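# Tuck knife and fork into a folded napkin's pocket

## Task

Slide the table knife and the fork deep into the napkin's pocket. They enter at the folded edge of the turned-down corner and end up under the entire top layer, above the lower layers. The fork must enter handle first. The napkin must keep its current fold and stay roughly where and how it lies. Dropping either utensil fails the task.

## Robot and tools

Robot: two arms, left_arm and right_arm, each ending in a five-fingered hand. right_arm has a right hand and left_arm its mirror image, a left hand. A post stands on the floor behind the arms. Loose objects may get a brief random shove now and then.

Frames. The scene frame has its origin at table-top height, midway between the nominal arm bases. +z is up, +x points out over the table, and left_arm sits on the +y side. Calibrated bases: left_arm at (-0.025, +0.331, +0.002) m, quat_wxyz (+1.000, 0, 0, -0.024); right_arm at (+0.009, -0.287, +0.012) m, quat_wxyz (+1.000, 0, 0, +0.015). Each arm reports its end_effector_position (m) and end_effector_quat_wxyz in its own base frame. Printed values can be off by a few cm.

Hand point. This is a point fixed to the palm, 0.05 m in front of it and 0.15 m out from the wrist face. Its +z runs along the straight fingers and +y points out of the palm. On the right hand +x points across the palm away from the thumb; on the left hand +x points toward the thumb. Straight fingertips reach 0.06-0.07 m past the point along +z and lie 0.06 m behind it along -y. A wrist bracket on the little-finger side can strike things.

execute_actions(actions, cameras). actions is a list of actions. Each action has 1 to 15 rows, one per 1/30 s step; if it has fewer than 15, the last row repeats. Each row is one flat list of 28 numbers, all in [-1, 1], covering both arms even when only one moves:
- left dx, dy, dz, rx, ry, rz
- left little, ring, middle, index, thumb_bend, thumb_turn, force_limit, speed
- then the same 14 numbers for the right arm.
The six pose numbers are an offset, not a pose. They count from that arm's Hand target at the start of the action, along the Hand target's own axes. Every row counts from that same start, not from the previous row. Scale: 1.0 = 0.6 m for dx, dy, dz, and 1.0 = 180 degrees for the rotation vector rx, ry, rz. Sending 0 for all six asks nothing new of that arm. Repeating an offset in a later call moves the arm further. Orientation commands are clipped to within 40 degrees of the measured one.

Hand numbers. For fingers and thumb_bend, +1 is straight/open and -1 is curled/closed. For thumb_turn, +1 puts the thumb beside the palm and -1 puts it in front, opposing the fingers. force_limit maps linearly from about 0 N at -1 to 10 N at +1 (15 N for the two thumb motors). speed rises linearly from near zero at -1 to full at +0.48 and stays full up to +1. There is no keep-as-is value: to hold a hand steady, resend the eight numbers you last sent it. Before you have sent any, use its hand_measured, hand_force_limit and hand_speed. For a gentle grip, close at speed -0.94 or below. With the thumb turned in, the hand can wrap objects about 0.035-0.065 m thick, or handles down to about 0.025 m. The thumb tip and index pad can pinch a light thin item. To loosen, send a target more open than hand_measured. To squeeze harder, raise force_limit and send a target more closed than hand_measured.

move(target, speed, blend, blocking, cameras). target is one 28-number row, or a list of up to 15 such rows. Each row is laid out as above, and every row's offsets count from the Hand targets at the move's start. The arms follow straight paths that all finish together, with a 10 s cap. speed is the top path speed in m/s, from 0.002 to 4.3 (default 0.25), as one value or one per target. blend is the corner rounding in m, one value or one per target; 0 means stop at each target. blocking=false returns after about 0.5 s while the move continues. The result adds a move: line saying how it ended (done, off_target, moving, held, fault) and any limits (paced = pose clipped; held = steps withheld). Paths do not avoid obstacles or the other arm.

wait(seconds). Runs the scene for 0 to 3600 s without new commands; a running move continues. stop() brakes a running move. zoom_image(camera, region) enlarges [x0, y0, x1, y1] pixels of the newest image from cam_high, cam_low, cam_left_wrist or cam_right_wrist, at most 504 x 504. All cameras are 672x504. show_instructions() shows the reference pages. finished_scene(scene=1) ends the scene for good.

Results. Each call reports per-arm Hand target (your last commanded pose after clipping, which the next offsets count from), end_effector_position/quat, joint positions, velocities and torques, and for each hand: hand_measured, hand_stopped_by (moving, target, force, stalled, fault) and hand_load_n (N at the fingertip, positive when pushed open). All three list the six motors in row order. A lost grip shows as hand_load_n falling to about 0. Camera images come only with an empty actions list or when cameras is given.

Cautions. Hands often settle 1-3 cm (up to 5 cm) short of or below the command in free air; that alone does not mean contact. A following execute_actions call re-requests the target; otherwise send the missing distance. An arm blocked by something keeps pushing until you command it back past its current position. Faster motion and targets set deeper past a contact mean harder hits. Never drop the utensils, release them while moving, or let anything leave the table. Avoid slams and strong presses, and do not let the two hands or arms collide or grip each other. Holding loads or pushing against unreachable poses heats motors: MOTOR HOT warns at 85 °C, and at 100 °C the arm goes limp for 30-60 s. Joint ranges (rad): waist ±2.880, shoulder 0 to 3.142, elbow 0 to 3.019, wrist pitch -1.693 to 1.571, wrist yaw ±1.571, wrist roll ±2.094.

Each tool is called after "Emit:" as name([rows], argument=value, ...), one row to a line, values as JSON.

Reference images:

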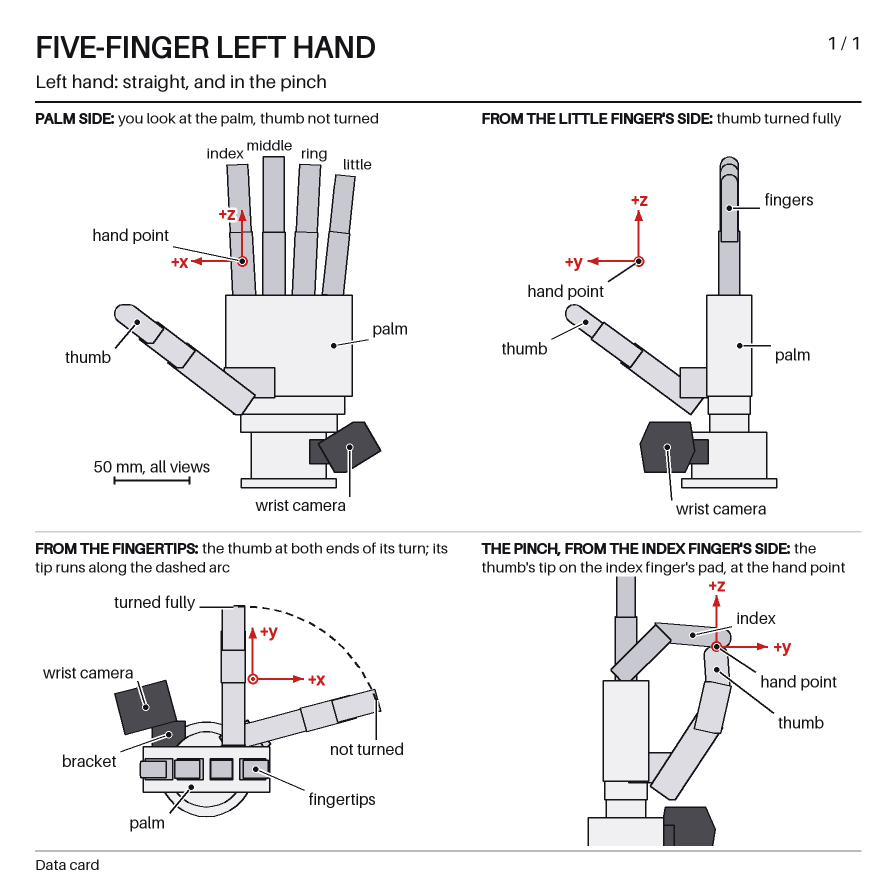

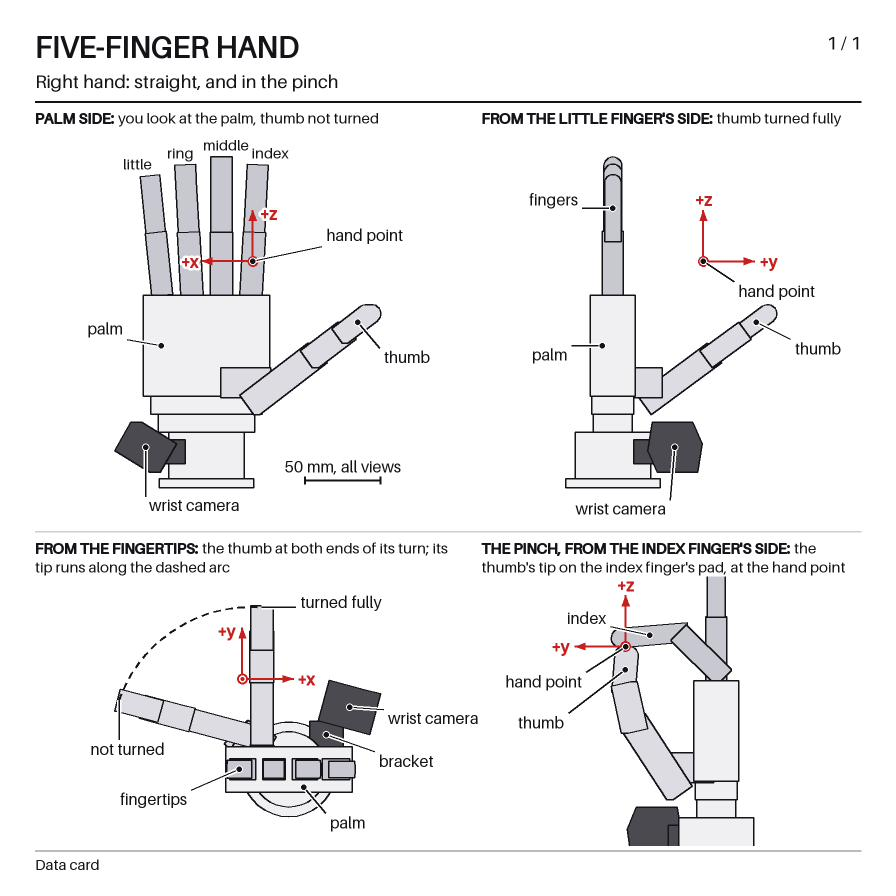

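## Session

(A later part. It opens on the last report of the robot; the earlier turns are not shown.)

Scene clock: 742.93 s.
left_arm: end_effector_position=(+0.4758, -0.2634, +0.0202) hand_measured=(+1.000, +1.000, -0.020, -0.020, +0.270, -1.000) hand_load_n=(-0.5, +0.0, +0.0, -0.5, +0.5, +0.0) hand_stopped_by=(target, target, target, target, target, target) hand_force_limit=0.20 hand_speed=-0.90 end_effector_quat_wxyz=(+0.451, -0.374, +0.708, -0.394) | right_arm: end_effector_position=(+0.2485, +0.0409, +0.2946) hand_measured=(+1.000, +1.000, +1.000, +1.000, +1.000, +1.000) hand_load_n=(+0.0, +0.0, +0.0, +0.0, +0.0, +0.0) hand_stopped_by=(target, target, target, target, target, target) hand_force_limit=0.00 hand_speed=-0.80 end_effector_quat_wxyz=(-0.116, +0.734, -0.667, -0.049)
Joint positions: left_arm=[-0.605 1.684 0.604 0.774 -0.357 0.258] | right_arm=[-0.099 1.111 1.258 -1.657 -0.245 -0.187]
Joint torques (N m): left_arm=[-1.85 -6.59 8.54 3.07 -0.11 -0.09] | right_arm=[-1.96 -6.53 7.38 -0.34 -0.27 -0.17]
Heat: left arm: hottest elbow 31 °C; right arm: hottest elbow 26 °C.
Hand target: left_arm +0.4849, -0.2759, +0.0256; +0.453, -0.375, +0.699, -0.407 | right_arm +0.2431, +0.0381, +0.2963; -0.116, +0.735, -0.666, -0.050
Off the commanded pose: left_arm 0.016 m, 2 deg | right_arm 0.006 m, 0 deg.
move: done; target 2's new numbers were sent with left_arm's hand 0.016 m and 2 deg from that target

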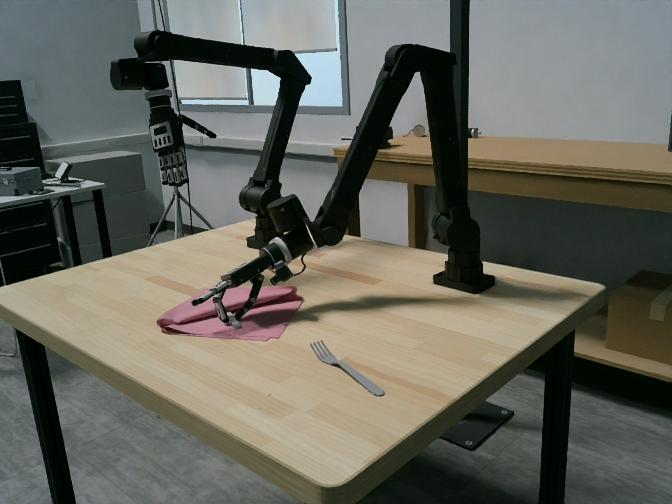

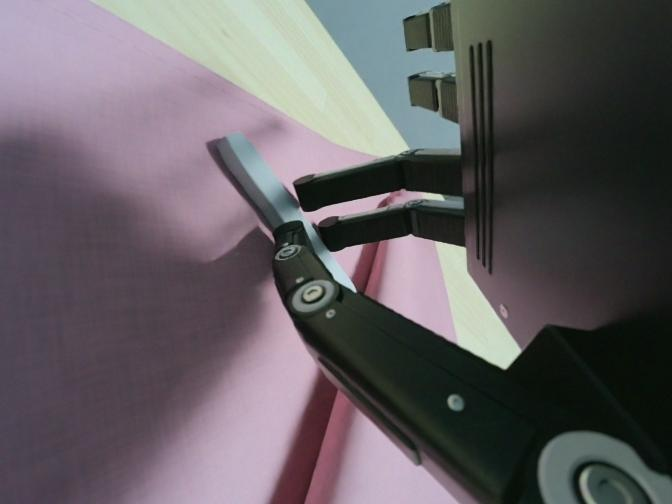

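Emit:
move([
  [0,0,0,0,0,0,1,1,0.2,0.2,0.27,-1,0.2,-0.8,0,0,0,0,0,0,1,1,1,1,1,1,0.0,-0.8],
  [-0.001,-0.0028,-0.0146,0,0,0,1,1,0.2,0.2,0.27,-1,0.2,-0.8,0,0,0,0,0,0,1,1,1,1,1,1,0.0,-0.8],
  [-0.0172,-0.0479,-0.0271,0,0,0,1,1,0.2,0.2,0.27,-1,0.2,-0.8,0,0,0,0,0,0,1,1,1,1,1,1,0.0,-0.8],
], speed=0.03, cameras=["cam_low", "cam_left_wrist"])

Scene clock: 758.03 s.
left_arm: end_effector_position=(+0.4720, -0.2639, +0.0490) hand_measured=(+1.000, +1.000, +0.200, +0.200, +0.270, -1.000) hand_load_n=(+0.0, +0.0, +0.0, +0.0, +0.0, +0.0) hand_stopped_by=(target, target, target, target, target, target) hand_force_limit=0.20 hand_speed=-0.80 end_effector_quat_wxyz=(+0.453, -0.373, +0.706, -0.397) | right_arm: end_effector_position=(+0.2485, +0.0409, +0.2946) hand_measured=(+1.000, +1.000, +1.000, +1.000, +1.000, +1.000) hand_load_n=(+0.0, +0.0, +0.0, +0.0, +0.0, +0.0) hand_stopped_by=(target, target, target, target, target, target) hand_force_limit=0.00 hand_speed=-0.80 end_effector_quat_wxyz=(-0.116, +0.734, -0.667, -0.049)
Joint positions: left_arm=[-0.612 1.592 0.604 0.69 -0.364 0.257] | right_arm=[-0.099 1.111 1.258 -1.657 -0.245 -0.187]
Joint torques (N m): left_arm=[-1.96 -7.59 8.87 1.89 -0.13 -0.1] | right_arm=[-2.02 -6.53 7.41 -0.21 -0.27 -0.14]
Heat: left arm: hottest elbow 30 °C; right arm: hottest elbow 26 °C.
Hand target: left_arm +0.4774, -0.2741, +0.0594; +0.453, -0.375, +0.699, -0.407 | right_arm +0.2431, +0.0381, +0.2963; -0.116, +0.735, -0.666, -0.050
Off the commanded pose: left_arm 0.015 m, 1 deg | right_arm 0.006 m, 0 deg.
move: off_target (left_arm)

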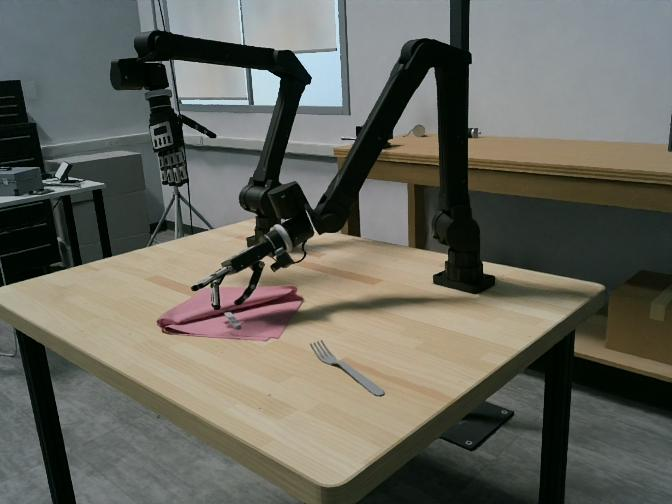

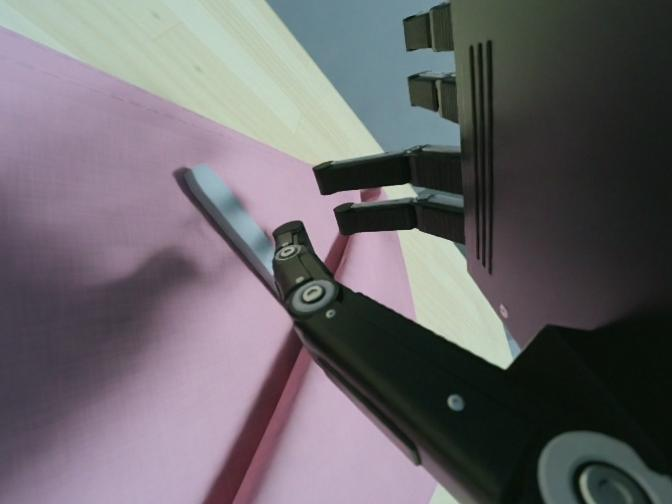

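Emit:
move(target=[-0.042,-0.117,-0.047,0,0,0,1,1,0.2,0.2,0.27,-1,0.2,-0.8,0,0,0,0,0,0,1,1,1,1,1,1,0.0,-0.8], speed=0.2, cameras=["cam_high", "cam_low"])

Emit:
zoom_image(camera="cam_low", region=[140, 260, 400, 410])

Emit:
zoom_image(camera="cam_high", region=[260, 160, 500, 290])

Scene clock: 896.50 s.
left_arm: end_effector_position=(+0.4638, -0.2616, +0.1284) hand_measured=(+1.000, +1.000, +0.200, +0.200, +0.270, -1.000) hand_load_n=(+0.0, +0.0, +0.0, +0.0, +0.5, +0.0) hand_stopped_by=(target, target, target, target, target, target) hand_force_limit=0.20 hand_speed=-0.80 end_effector_quat_wxyz=(+0.454, -0.372, +0.705, -0.398) | right_arm: end_effector_position=(+0.2485, +0.0409, +0.2946) hand_measured=(+1.000, +1.000, +1.000, +1.000, +1.000, +1.000) hand_load_n=(+0.0, +0.0, +0.0, +0.0, +0.0, +0.0) hand_stopped_by=(target, target, target, target, target, target) hand_force_limit=0.00 hand_speed=-0.80 end_effector_quat_wxyz=(-0.116, +0.734, -0.667, -0.049)
Joint positions: left_arm=[-0.62 1.359 0.654 0.411 -0.372 0.256] | right_arm=[-0.099 1.111 1.258 -1.657 -0.245 -0.187]
Joint torques (N m): left_arm=[-2.02 -5.6 11.54 1.88 -0.13 -0.11] | right_arm=[-1.61 -6.36 7.43 -0.12 -0.28 -0.16]
Heat: left arm: hottest elbow 31 °C; right arm: hottest elbow 26 °C.
Hand target: left_arm +0.4697, -0.2723, +0.1388; +0.453, -0.375, +0.699, -0.407 | right_arm +0.2431, +0.0381, +0.2963; -0.116, +0.735, -0.666, -0.050
Off the commanded pose: left_arm 0.016 m, 1 deg | right_arm 0.006 m, 0 deg.
move: off_target (left_arm)

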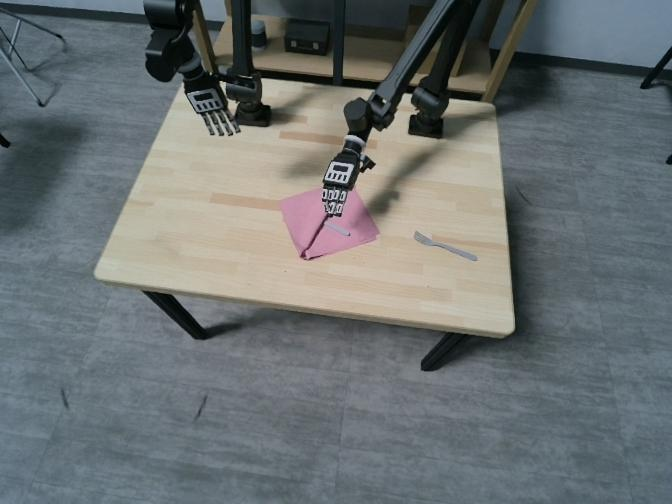

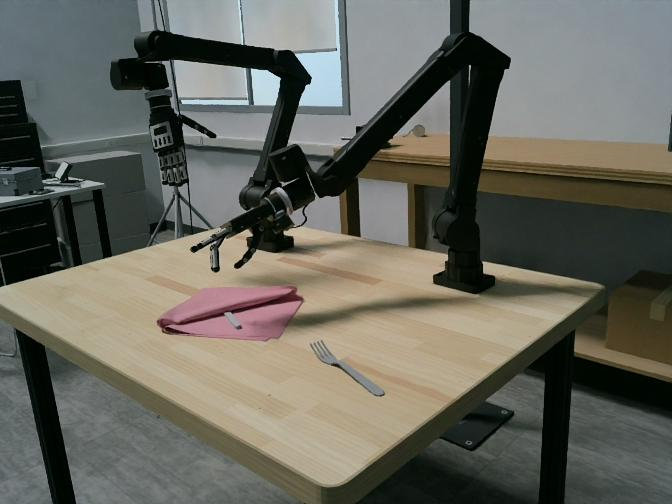

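Scaled by 1.938.

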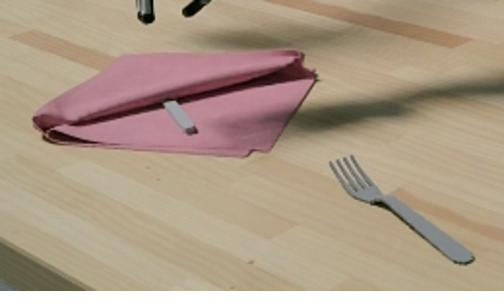

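Scaled by 2.100.

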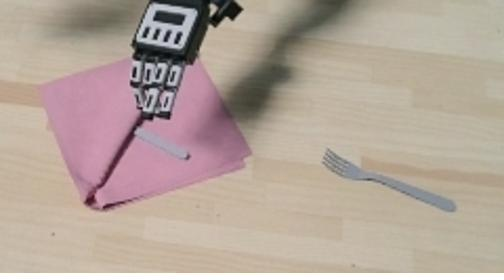

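Emit:
move([
  [-0.389,0.1523,-0.0417,0,0,0,1,1,1,1,0.27,-1,0.2,-0.6,0,0,0,0,0,0,1,1,1,1,1,1,0.0,-0.8],
  [-0.3508,0.2583,-0.0115,0,0,0,1,1,1,1,0.27,-1,0.2,-0.6,0,0,0,0,0,0,1,1,1,1,1,1,0.0,-0.8],
], speed=[0.2,0.1], cameras=["cam_high", "cam_low", "cam_left_wrist"])

Scene clock: 935.60 s.
left_arm: end_effector_position=(+0.5047, -0.0266, +0.0742) hand_measured=(+1.000, +1.000, +1.000, +1.000, +0.270, -1.000) hand_load_n=(+0.0, +0.0, +0.0, +0.0, +0.5, +0.0) hand_stopped_by=(target, target, target, target, target, target) hand_force_limit=0.20 hand_speed=-0.60 end_effector_quat_wxyz=(+0.450, -0.378, +0.697, -0.411) | right_arm: end_effector_position=(+0.2485, +0.0409, +0.2946) hand_measured=(+1.000, +1.000, +1.000, +1.000, +1.000, +1.000) hand_load_n=(+0.0, +0.0, +0.0, +0.5, +0.0, +0.0) hand_stopped_by=(target, target, target, target, target, target) hand_force_limit=0.00 hand_speed=-0.80 end_effector_quat_wxyz=(-0.116, +0.734, -0.667, -0.049)
Joint positions: left_arm=[0.071 1.446 0.518 0.655 0.304 0.418] | right_arm=[-0.099 1.111 1.258 -1.657 -0.245 -0.187]
Joint torques (N m): left_arm=[-0.67 -4.84 6.78 3.18 0.24 0.2] | right_arm=[-2.02 -6.42 7.43 -0.25 -0.29 -0.16]
Heat: left arm: hottest elbow 32 °C; right arm: hottest elbow 26 °C.
Hand target: left_arm +0.5042, -0.0228, +0.0688; +0.453, -0.375, +0.699, -0.407 | right_arm +0.2431, +0.0381, +0.2963; -0.116, +0.735, -0.666, -0.050
Off the commanded pose: left_arm 0.007 m, 1 deg | right_arm 0.006 m, 0 deg.
move: done

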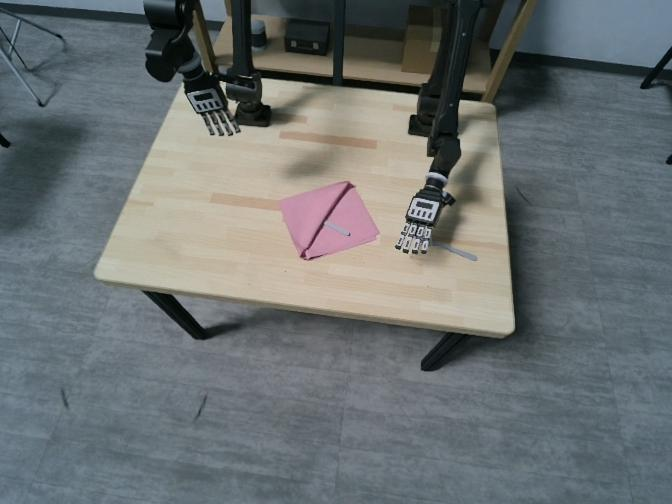

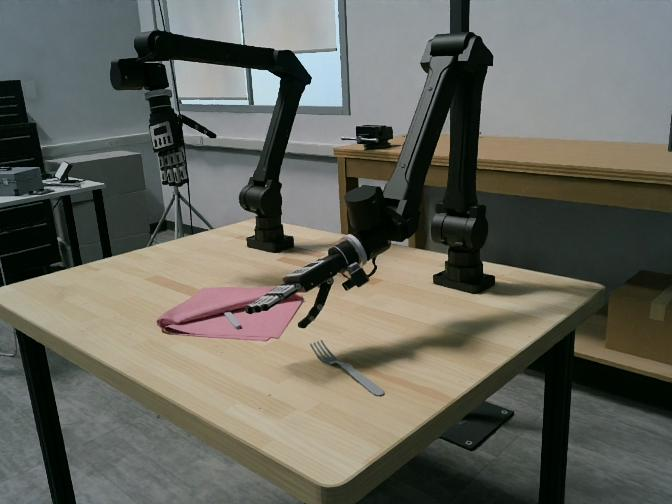

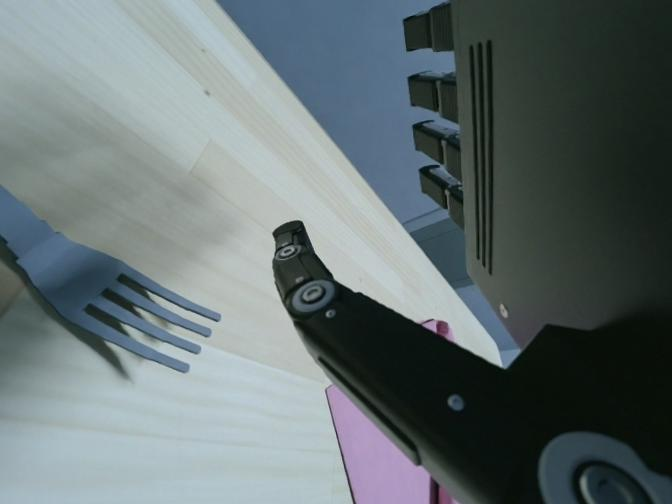

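Emit:
move(target=[-0.0005,0.0703,0.0115,0,0,0,1,1,1,1,0.27,-1,0.2,-0.6,0,0,0,0,0,0,1,1,1,1,1,1,0.0,-0.8], speed=0.08, cameras=["cam_low", "cam_left_wrist"])

Scene clock: 950.47 s.
left_arm: end_effector_position=(+0.5056, -0.0123, +0.0344) hand_measured=(+1.000, +1.000, +1.000, +1.000, +0.270, -1.000) hand_load_n=(+0.0, +0.0, +0.0, +0.0, +0.0, +0.0) hand_stopped_by=(target, target, target, target, target, target) hand_force_limit=0.20 hand_speed=-0.60 end_effector_quat_wxyz=(+0.450, -0.377, +0.697, -0.412) | right_arm: end_effector_position=(+0.2485, +0.0409, +0.2946) hand_measured=(+1.000, +1.000, +1.000, +1.000, +1.000, +1.000) hand_load_n=(+0.0, +0.0, -0.5, -0.5, -0.5, +0.0) hand_stopped_by=(target, target, target, target, target, target) hand_force_limit=0.00 hand_speed=-0.80 end_effector_quat_wxyz=(-0.116, +0.734, -0.667, -0.049)
Joint positions: left_arm=[0.113 1.589 0.499 0.814 0.345 0.429] | right_arm=[-0.099 1.111 1.258 -1.657 -0.245 -0.187]
Joint torques (N m): left_arm=[-0.62 -5.54 5.49 3.17 0.27 0.22] | right_arm=[-1.85 -6.48 7.47 -0.32 -0.25 -0.15]
Heat: left arm: hottest elbow 31 °C; right arm: hottest elbow 26 °C.
Hand target: left_arm +0.5042, -0.0076, +0.0287; +0.453, -0.375, +0.699, -0.407 | right_arm +0.2431, +0.0381, +0.2963; -0.116, +0.735, -0.666, -0.050
Off the commanded pose: left_arm 0.007 m, 1 deg | right_arm 0.006 m, 0 deg.
move: done

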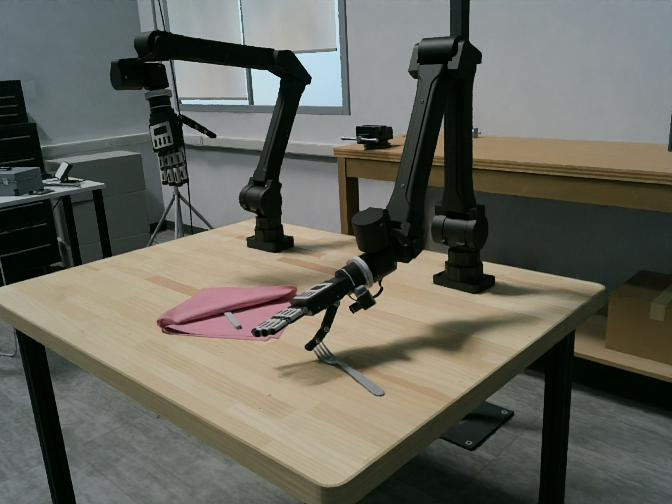

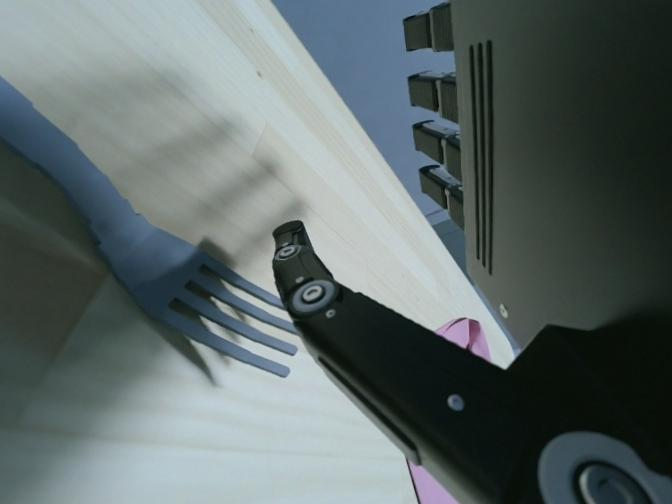

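Emit:
move(target=[0.0082,0.0227,0.0065,0,0,0,1,1,1,1,0.27,-1,0.2,-0.6,0,0,0,0,0,0,1,1,1,1,1,1,0.0,-0.8], speed=0.05, cameras=["cam_low", "cam_left_wrist"])

Scene clock: 955.83 s.
left_arm: end_effector_position=(+0.5063, -0.0122, +0.0201) hand_measured=(+1.000, +1.000, +1.000, +1.000, +0.270, -1.000) hand_load_n=(+0.0, -0.5, +0.0, +0.0, +0.0, +0.0) hand_stopped_by=(target, target, target, target, target, target) hand_force_limit=0.20 hand_speed=-0.60 end_effector_quat_wxyz=(+0.450, -0.377, +0.697, -0.412) | right_arm: end_effector_position=(+0.2485, +0.0409, +0.2946) hand_measured=(+1.000, +1.000, +1.000, +1.000, +1.000, +1.000) hand_load_n=(+0.0, +0.0, +0.0, +0.0, +0.0, +0.0) hand_stopped_by=(target, target, target, target, target, target) hand_force_limit=0.00 hand_speed=-0.80 end_effector_quat_wxyz=(-0.116, +0.734, -0.667, -0.049)
Joint positions: left_arm=[0.113 1.645 0.495 0.876 0.346 0.43] | right_arm=[-0.099 1.111 1.258 -1.657 -0.245 -0.187]
Joint torques (N m): left_arm=[-0.62 -5.66 4.92 3.08 0.26 0.2] | right_arm=[-1.67 -6.65 7.39 -0.17 -0.32 -0.17]
Heat: left arm: hottest elbow 30 °C; right arm: hottest elbow 27 °C.
Hand target: left_arm +0.5042, -0.0077, +0.0137; +0.453, -0.375, +0.699, -0.407 | right_arm +0.2431, +0.0381, +0.2963; -0.116, +0.735, -0.666, -0.050
Off the commanded pose: left_arm 0.008 m, 1 deg | right_arm 0.006 m, 0 deg.
move: done

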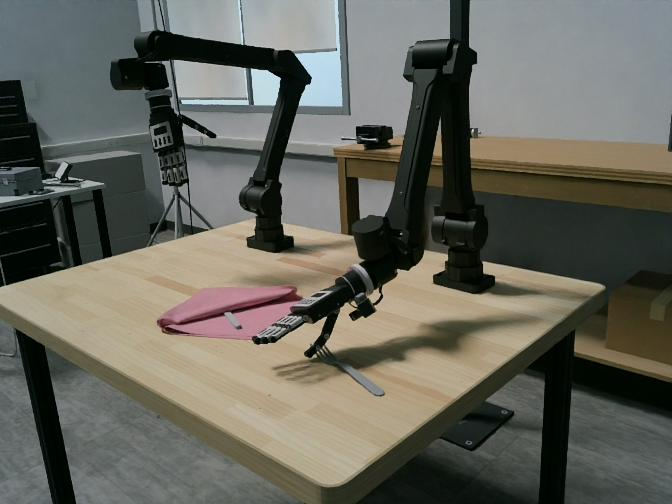

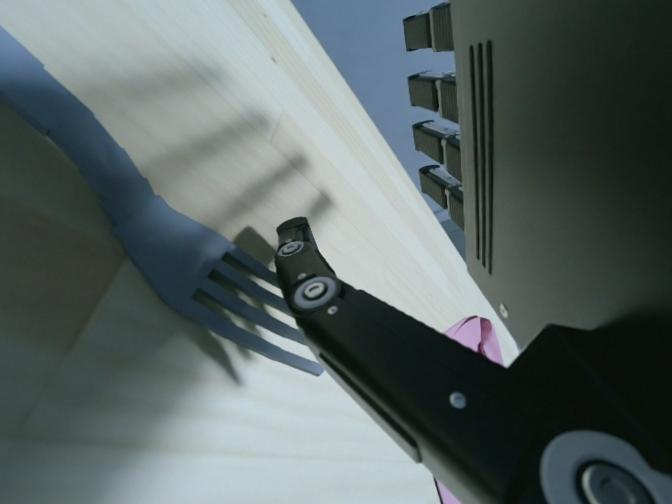

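Emit:
zoom_image(camera="cam_low", region=[260, 300, 400, 410])

Emit:
zoom_image(camera="cam_left_wrist", region=[160, 170, 400, 400])

Scaled by 3.600.

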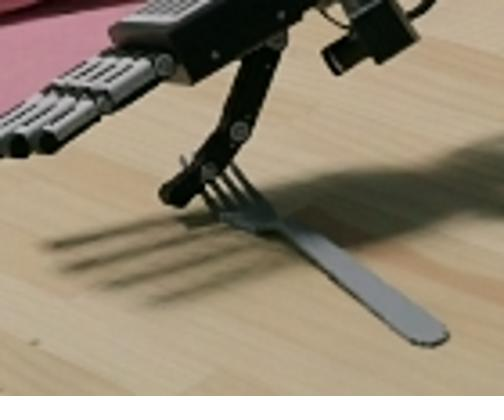

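Scaled by 2.100.

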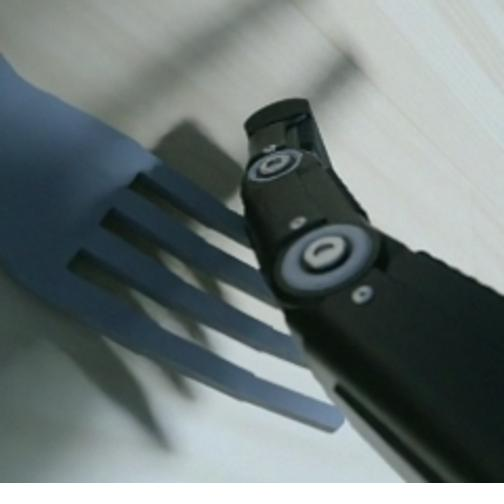

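Emit:
move([
  [-0.0065,0.0123,-0.0223,0,0,0,1,1,1,1,0.27,-1,0.2,-0.6,0,0,0,0,0,0,1,1,1,1,1,1,0.0,-0.8],
  [-0.0116,0.0372,-0.1159,0,0,0,1,1,1,1,0.27,-1,0.2,-0.6,0,0,0,0,0,0,1,1,1,1,1,1,0.0,-0.8],
], speed=0.06, blend=0.005, cameras=["cam_high", "cam_low", "cam_left_wrist"])

Scene clock: 983.20 s.
left_arm: end_effector_position=(+0.4398, +0.0190, +0.0125) hand_measured=(+1.000, +1.000, +1.000, +1.000, +0.270, -1.000) hand_load_n=(+0.0, +0.0, +0.0, +0.0, -0.5, +0.0) hand_stopped_by=(target, target, target, target, target, target) hand_force_limit=0.20 hand_speed=-0.60 end_effector_quat_wxyz=(+0.445, -0.380, +0.699, -0.411) | right_arm: end_effector_position=(+0.2485, +0.0409, +0.2946) hand_measured=(+1.000, +1.000, +1.000, +1.000, +1.000, +1.000) hand_load_n=(+0.0, +0.0, +0.0, +0.0, -0.5, +0.0) hand_stopped_by=(target, target, target, target, target, target) hand_force_limit=0.00 hand_speed=-0.80 end_effector_quat_wxyz=(-0.116, +0.734, -0.667, -0.049)
Joint positions: left_arm=[0.248 1.56 0.337 0.919 0.476 0.47] | right_arm=[-0.099 1.111 1.258 -1.657 -0.245 -0.187]
Joint torques (N m): left_arm=[-0.62 -5.36 3.97 2.86 0.28 0.24] | right_arm=[-1.38 -6.71 7.36 -0.14 -0.28 -0.16]
Heat: left arm: hottest elbow 29 °C; right arm: hottest elbow 27 °C.
Hand target: left_arm +0.4376, +0.0231, +0.0138; +0.453, -0.375, +0.699, -0.407 | right_arm +0.2431, +0.0381, +0.2963; -0.116, +0.735, -0.666, -0.050
Off the commanded pose: left_arm 0.005 m, 1 deg | right_arm 0.006 m, 0 deg.
move: done

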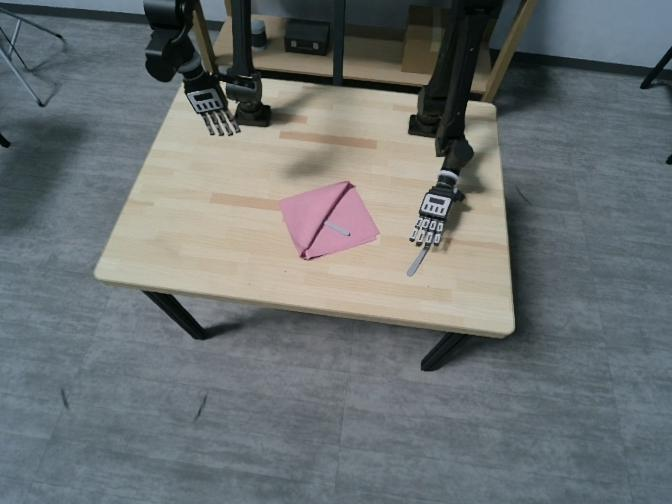

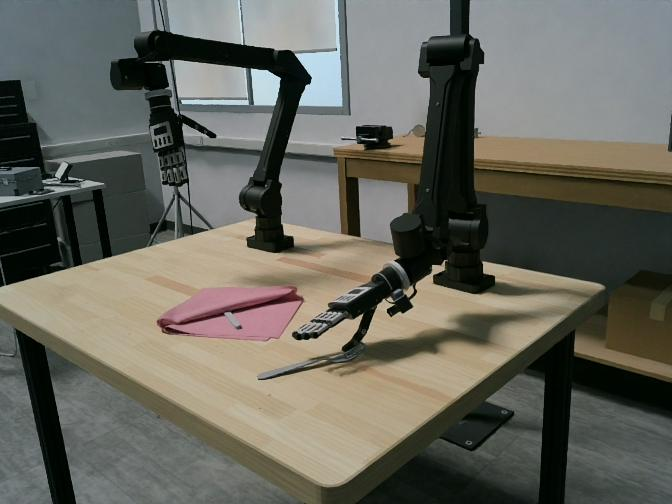

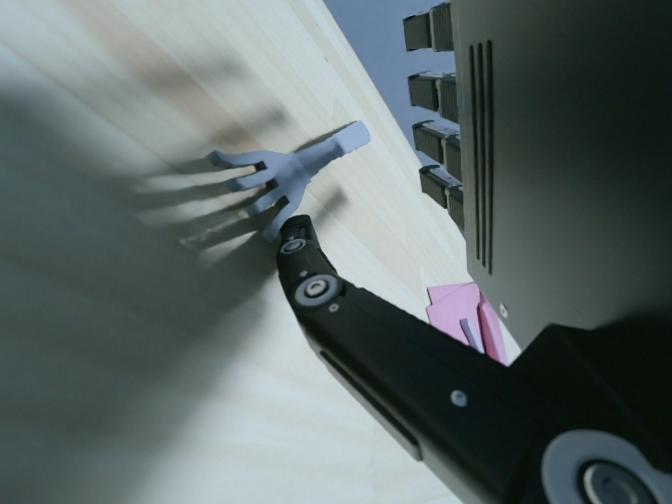

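Emit:
zoom_image(camera="cam_left_wrist", region=[160, 90, 420, 320])

Emit:
zoom_image(camera="cam_low", region=[240, 300, 420, 420])

Scaled by 1.938.

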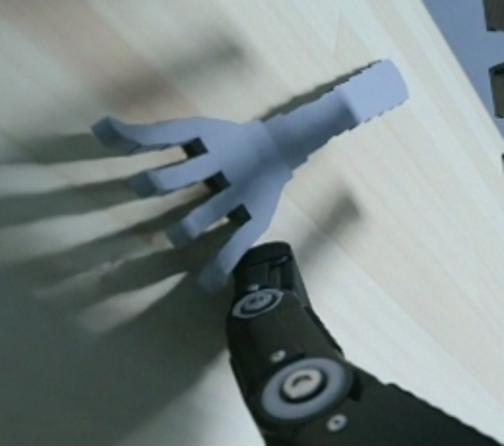

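Scaled by 2.800.

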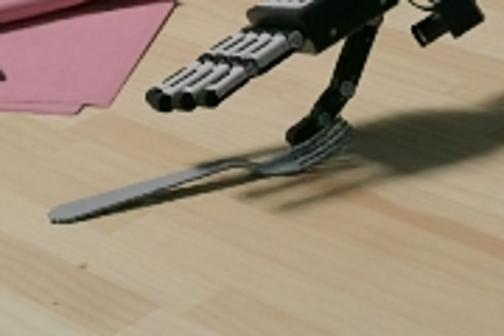

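Emit:
move([
  [-0.0965,0.0192,0.0356,0,0,0,1,1,1,1,0.27,-1,0.2,-0.6,0,0,0,0,0,0,1,1,1,1,1,1,0.0,-0.8],
  [-0.1553,0.0241,0.0995,0,0,0,1,1,1,1,0.27,-1,0.2,-0.6,0,0,0,0,0,0,1,1,1,1,1,1,0.0,-0.8],
], speed=0.06, blend=0.01, cameras=["cam_high", "cam_low", "cam_left_wrist"])

Scene clock: 1006.67 s.
left_arm: end_effector_position=(+0.5130, +0.0899, +0.0183) hand_measured=(+1.000, +1.000, +1.000, +1.000, +0.270, -1.000) hand_load_n=(+0.0, -0.5, +0.0, +0.0, +0.0, +0.0) hand_stopped_by=(target, target, target, target, target, target) hand_force_limit=0.20 hand_speed=-0.60 end_effector_quat_wxyz=(+0.451, -0.376, +0.697, -0.412) | right_arm: end_effector_position=(+0.2485, +0.0409, +0.2946) hand_measured=(+1.000, +1.000, +1.000, +1.000, +1.000, +1.000) hand_load_n=(+0.0, +0.0, +0.0, +0.0, +0.0, +0.0) hand_stopped_by=(target, target, target, target, target, target) hand_force_limit=0.00 hand_speed=-0.80 end_effector_quat_wxyz=(-0.116, +0.734, -0.667, -0.049)
Joint positions: left_arm=[0.383 1.696 0.586 0.796 0.605 0.518] | right_arm=[-0.099 1.111 1.258 -1.657 -0.245 -0.187]
Joint torques (N m): left_arm=[-0.56 -6.3 8.02 1.84 0.33 0.2] | right_arm=[-2.02 -6.42 7.42 -0.28 -0.32 -0.15]
Heat: left arm: hottest elbow 28 °C; right arm: hottest elbow 27 °C.
Hand target: left_arm +0.5203, +0.0981, +0.0157; +0.453, -0.375, +0.699, -0.407 | right_arm +0.2431, +0.0381, +0.2963; -0.116, +0.735, -0.666, -0.050
Off the commanded pose: left_arm 0.011 m, 1 deg | right_arm 0.006 m, 0 deg.
move: off_target (left_arm)

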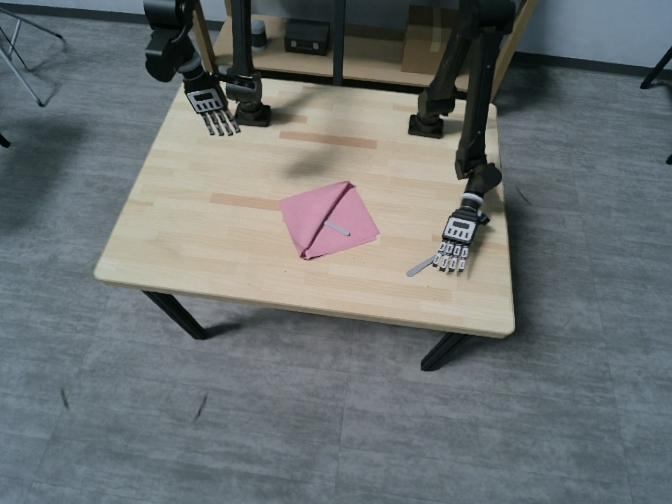

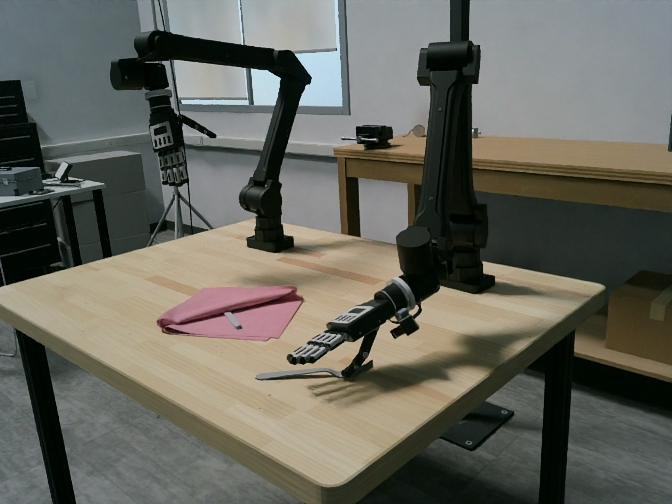

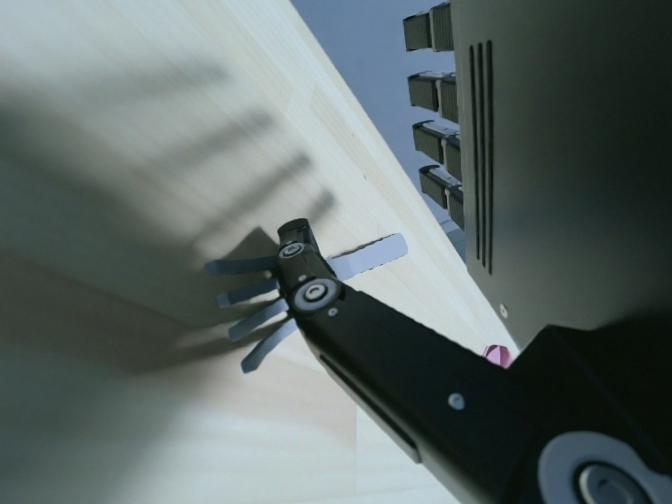

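Emit:
move(target=[-0.0383,-0.106,-0.0302,0,0,0,1,1,1,1,0.27,-1,0.2,-0.6,0,0,0,0,0,0,1,1,1,1,1,1,0.0,-0.8], speed=0.1, cameras=["cam_high", "cam_low", "cam_left_wrist"])

Emit:
zoom_image(camera="cam_low", region=[240, 300, 420, 420])

Scene clock: 1014.77 s.
left_arm: end_effector_position=(+0.5101, +0.0884, +0.0744) hand_measured=(+1.000, +1.000, +1.000, +1.000, +0.270, -1.000) hand_load_n=(+0.0, +0.0, +0.0, +0.0, +0.0, +0.0) hand_stopped_by=(target, target, target, target, target, target) hand_force_limit=0.20 hand_speed=-0.60 end_effector_quat_wxyz=(+0.440, -0.383, +0.700, -0.411) | right_arm: end_effector_position=(+0.2485, +0.0409, +0.2946) hand_measured=(+1.000, +1.000, +1.000, +1.000, +1.000, +1.000) hand_load_n=(+0.0, +0.0, +0.0, +0.0, +0.0, +0.0) hand_stopped_by=(target, target, target, target, target, target) hand_force_limit=0.00 hand_speed=-0.80 end_effector_quat_wxyz=(-0.116, +0.734, -0.667, -0.049)
Joint positions: left_arm=[0.383 1.507 0.62 0.547 0.606 0.518] | right_arm=[-0.099 1.111 1.258 -1.657 -0.245 -0.187]
Joint torques (N m): left_arm=[-0.5 -7.06 10.13 1.77 0.27 0.22] | right_arm=[-2.02 -6.36 7.32 -0.21 -0.28 -0.17]
Heat: left arm: hottest elbow 28 °C; right arm: hottest elbow 27 °C.
Hand target: left_arm +0.5201, +0.0980, +0.0857; +0.453, -0.375, +0.699, -0.407 | right_arm +0.2431, +0.0381, +0.2963; -0.116, +0.735, -0.666, -0.050
Off the commanded pose: left_arm 0.018 m, 2 deg | right_arm 0.006 m, 0 deg.
move: off_target (left_arm)

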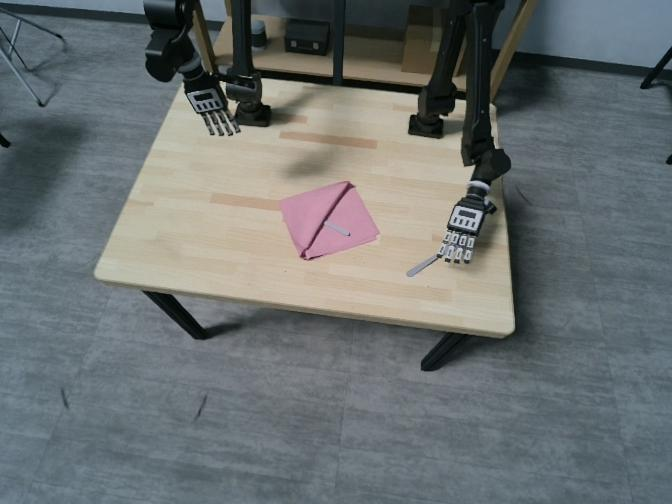

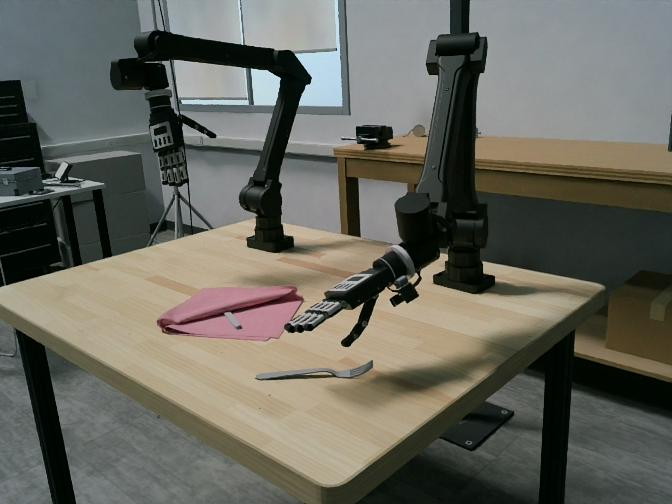

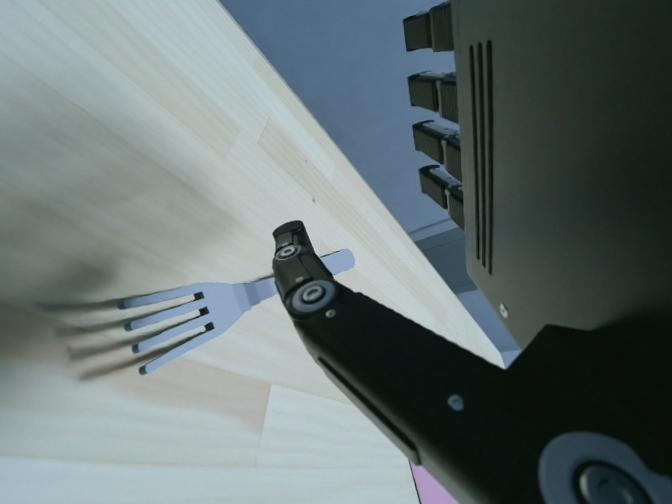

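Scaled by 2.800.

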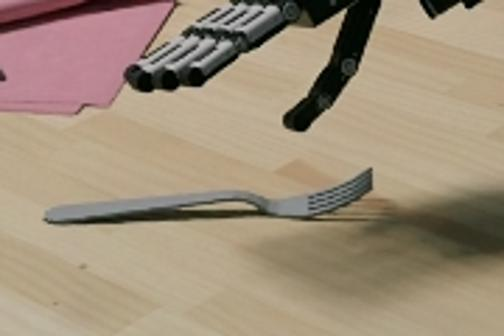

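Emit:
move(target=[0.166,-0.0889,-0.0916,-0.112,-0.3105,-0.0883,1,1,0.15,0.2,0.27,-1,-0.3,-0.6,0,0,0,0,0,0,1,1,1,1,1,1,0.0,-0.8], speed=0.2, cameras=["cam_high", "cam_low", "cam_left_wrist"])

Emit:
zoom_image(camera="cam_high", region=[370, 190, 510, 300])

Scene clock: 1047.00 s.
left_arm: end_effector_position=(+0.4340, +0.0083, +0.1080) hand_measured=(+1.000, +1.000, +0.150, +0.200, +0.270, -1.000) hand_load_n=(+0.0, +0.0, +0.0, +0.0, +0.0, +0.0) hand_stopped_by=(target, target, target, target, target, target) hand_force_limit=-0.30 hand_speed=-0.60 end_effector_quat_wxyz=(-0.597, +0.677, -0.416, +0.109) | right_arm: end_effector_position=(+0.2485, +0.0409, +0.2946) hand_measured=(+1.000, +1.000, +1.000, +1.000, +1.000, +1.000) hand_load_n=(+0.0, +0.0, +0.0, +0.0, +0.0, +0.0) hand_stopped_by=(target, target, target, target, target, target) hand_force_limit=0.00 hand_speed=-0.80 end_effector_quat_wxyz=(-0.116, +0.734, -0.667, -0.049)
Joint positions: left_arm=[-0.344 1.292 0.592 0.077 -1.104 -0.2] | right_arm=[-0.099 1.111 1.258 -1.657 -0.245 -0.187]
Joint torques (N m): left_arm=[-1.61 -3.66 11.41 1.29 -0.49 -0.11] | right_arm=[-1.61 -6.71 7.39 -0.23 -0.27 -0.19]
Heat: left arm: hottest elbow 30 °C; right arm: hottest elbow 27 °C.
Hand target: left_arm +0.4461, +0.0012, +0.1157; -0.597, +0.679, -0.409, +0.118 | right_arm +0.2431, +0.0381, +0.2963; -0.116, +0.735, -0.666, -0.050
Off the commanded pose: left_arm 0.016 m, 1 deg | right_arm 0.006 m, 0 deg.
move: off_target (left_arm)

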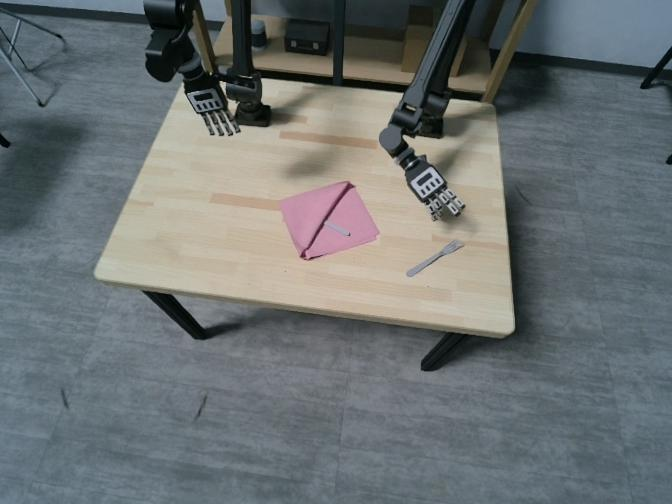

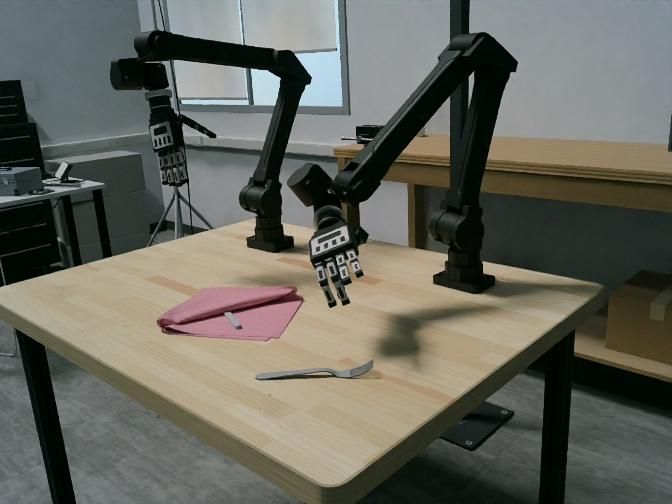

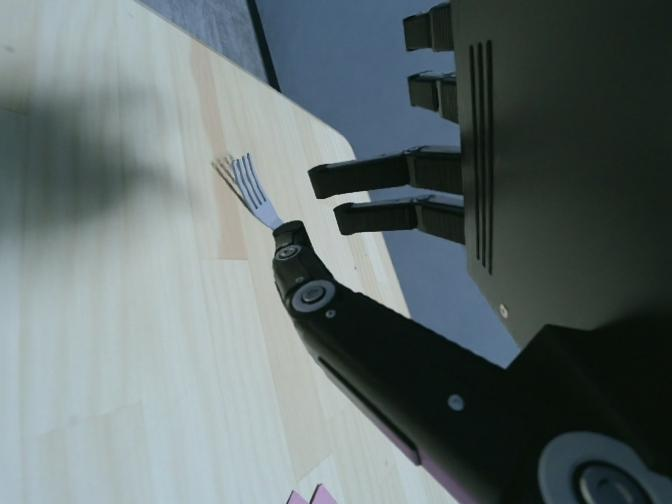

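Scaled by 3.600.

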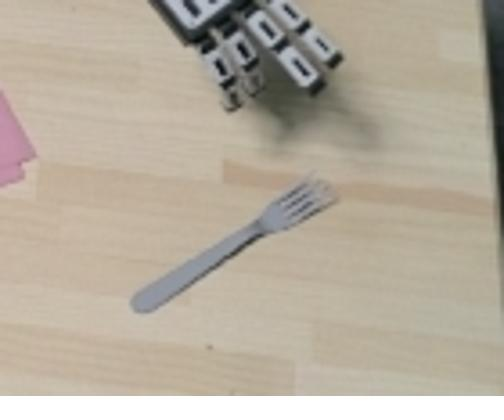

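Emit:
move(target=[0.0518,0.0234,0.1938,0,0,0,1,1,0.15,0.2,0.27,-1,-0.3,-0.6,0,0,0,0,0,0,1,1,1,1,1,1,0.0,-0.8], speed=0.12, cameras=["cam_high", "cam_low", "cam_left_wrist"])

Emit:
zoom_image(camera="cam_low", region=[240, 300, 420, 420])

Scene clock: 1062.80 s.
left_arm: end_effector_position=(+0.5220, +0.0614, +0.0574) hand_measured=(+1.000, +1.000, +0.150, +0.200, +0.270, -1.000) hand_load_n=(+0.0, +0.0, +0.0, +0.0, +0.0, +0.0) hand_stopped_by=(target, target, target, target, target, target) hand_force_limit=-0.30 hand_speed=-0.60 end_effector_quat_wxyz=(-0.592, +0.682, -0.413, +0.114) | right_arm: end_effector_position=(+0.2485, +0.0409, +0.2946) hand_measured=(+1.000, +1.000, +1.000, +1.000, +1.000, +1.000) hand_load_n=(+0.0, +0.0, +0.0, +0.0, +0.0, +0.0) hand_stopped_by=(target, target, target, target, target, target) hand_force_limit=0.00 hand_speed=-0.80 end_effector_quat_wxyz=(-0.116, +0.734, -0.667, -0.049)
Joint positions: left_arm=[-0.143 1.605 0.709 0.427 -0.925 -0.029] | right_arm=[-0.099 1.111 1.258 -1.657 -0.245 -0.187]
Joint torques (N m): left_arm=[-0.62 -6.59 9.87 2.61 -0.12 0.21] | right_arm=[-2.32 -6.53 7.43 -0.06 -0.24 -0.18]
Heat: left arm: hottest elbow 31 °C; right arm: hottest elbow 27 °C.
Hand target: left_arm +0.5358, +0.0633, +0.0629; -0.597, +0.679, -0.409, +0.118 | right_arm +0.2431, +0.0381, +0.2963; -0.116, +0.735, -0.666, -0.050
Off the commanded pose: left_arm 0.015 m, 1 deg | right_arm 0.006 m, 0 deg.
move: off_target (left_arm)

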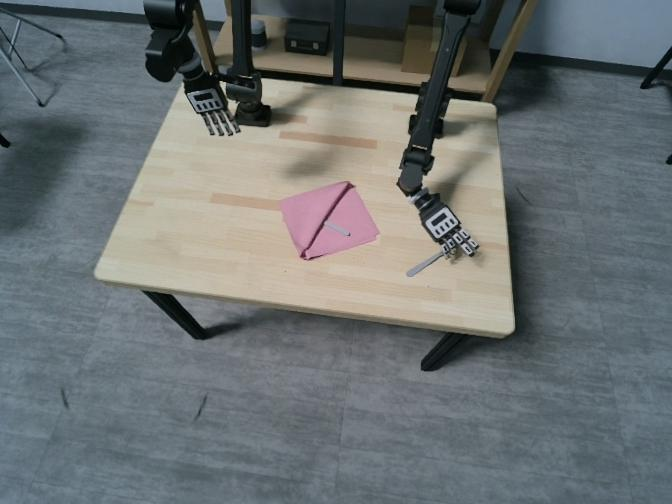

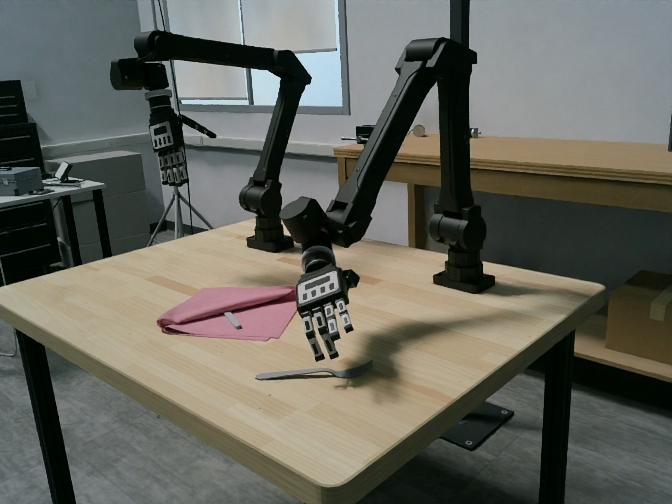

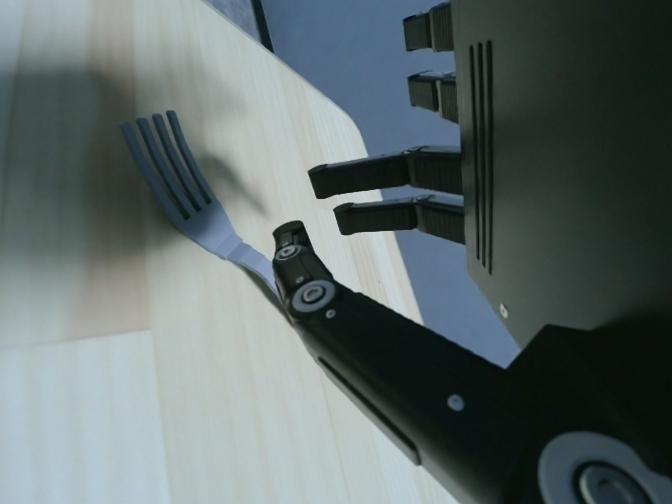

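Scaled by 2.800.

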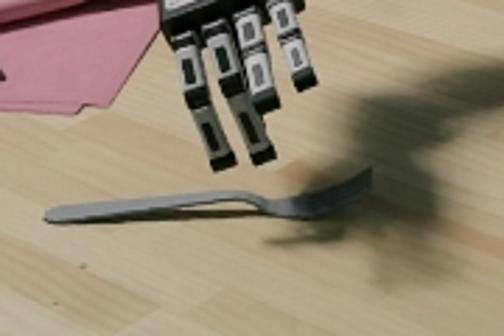

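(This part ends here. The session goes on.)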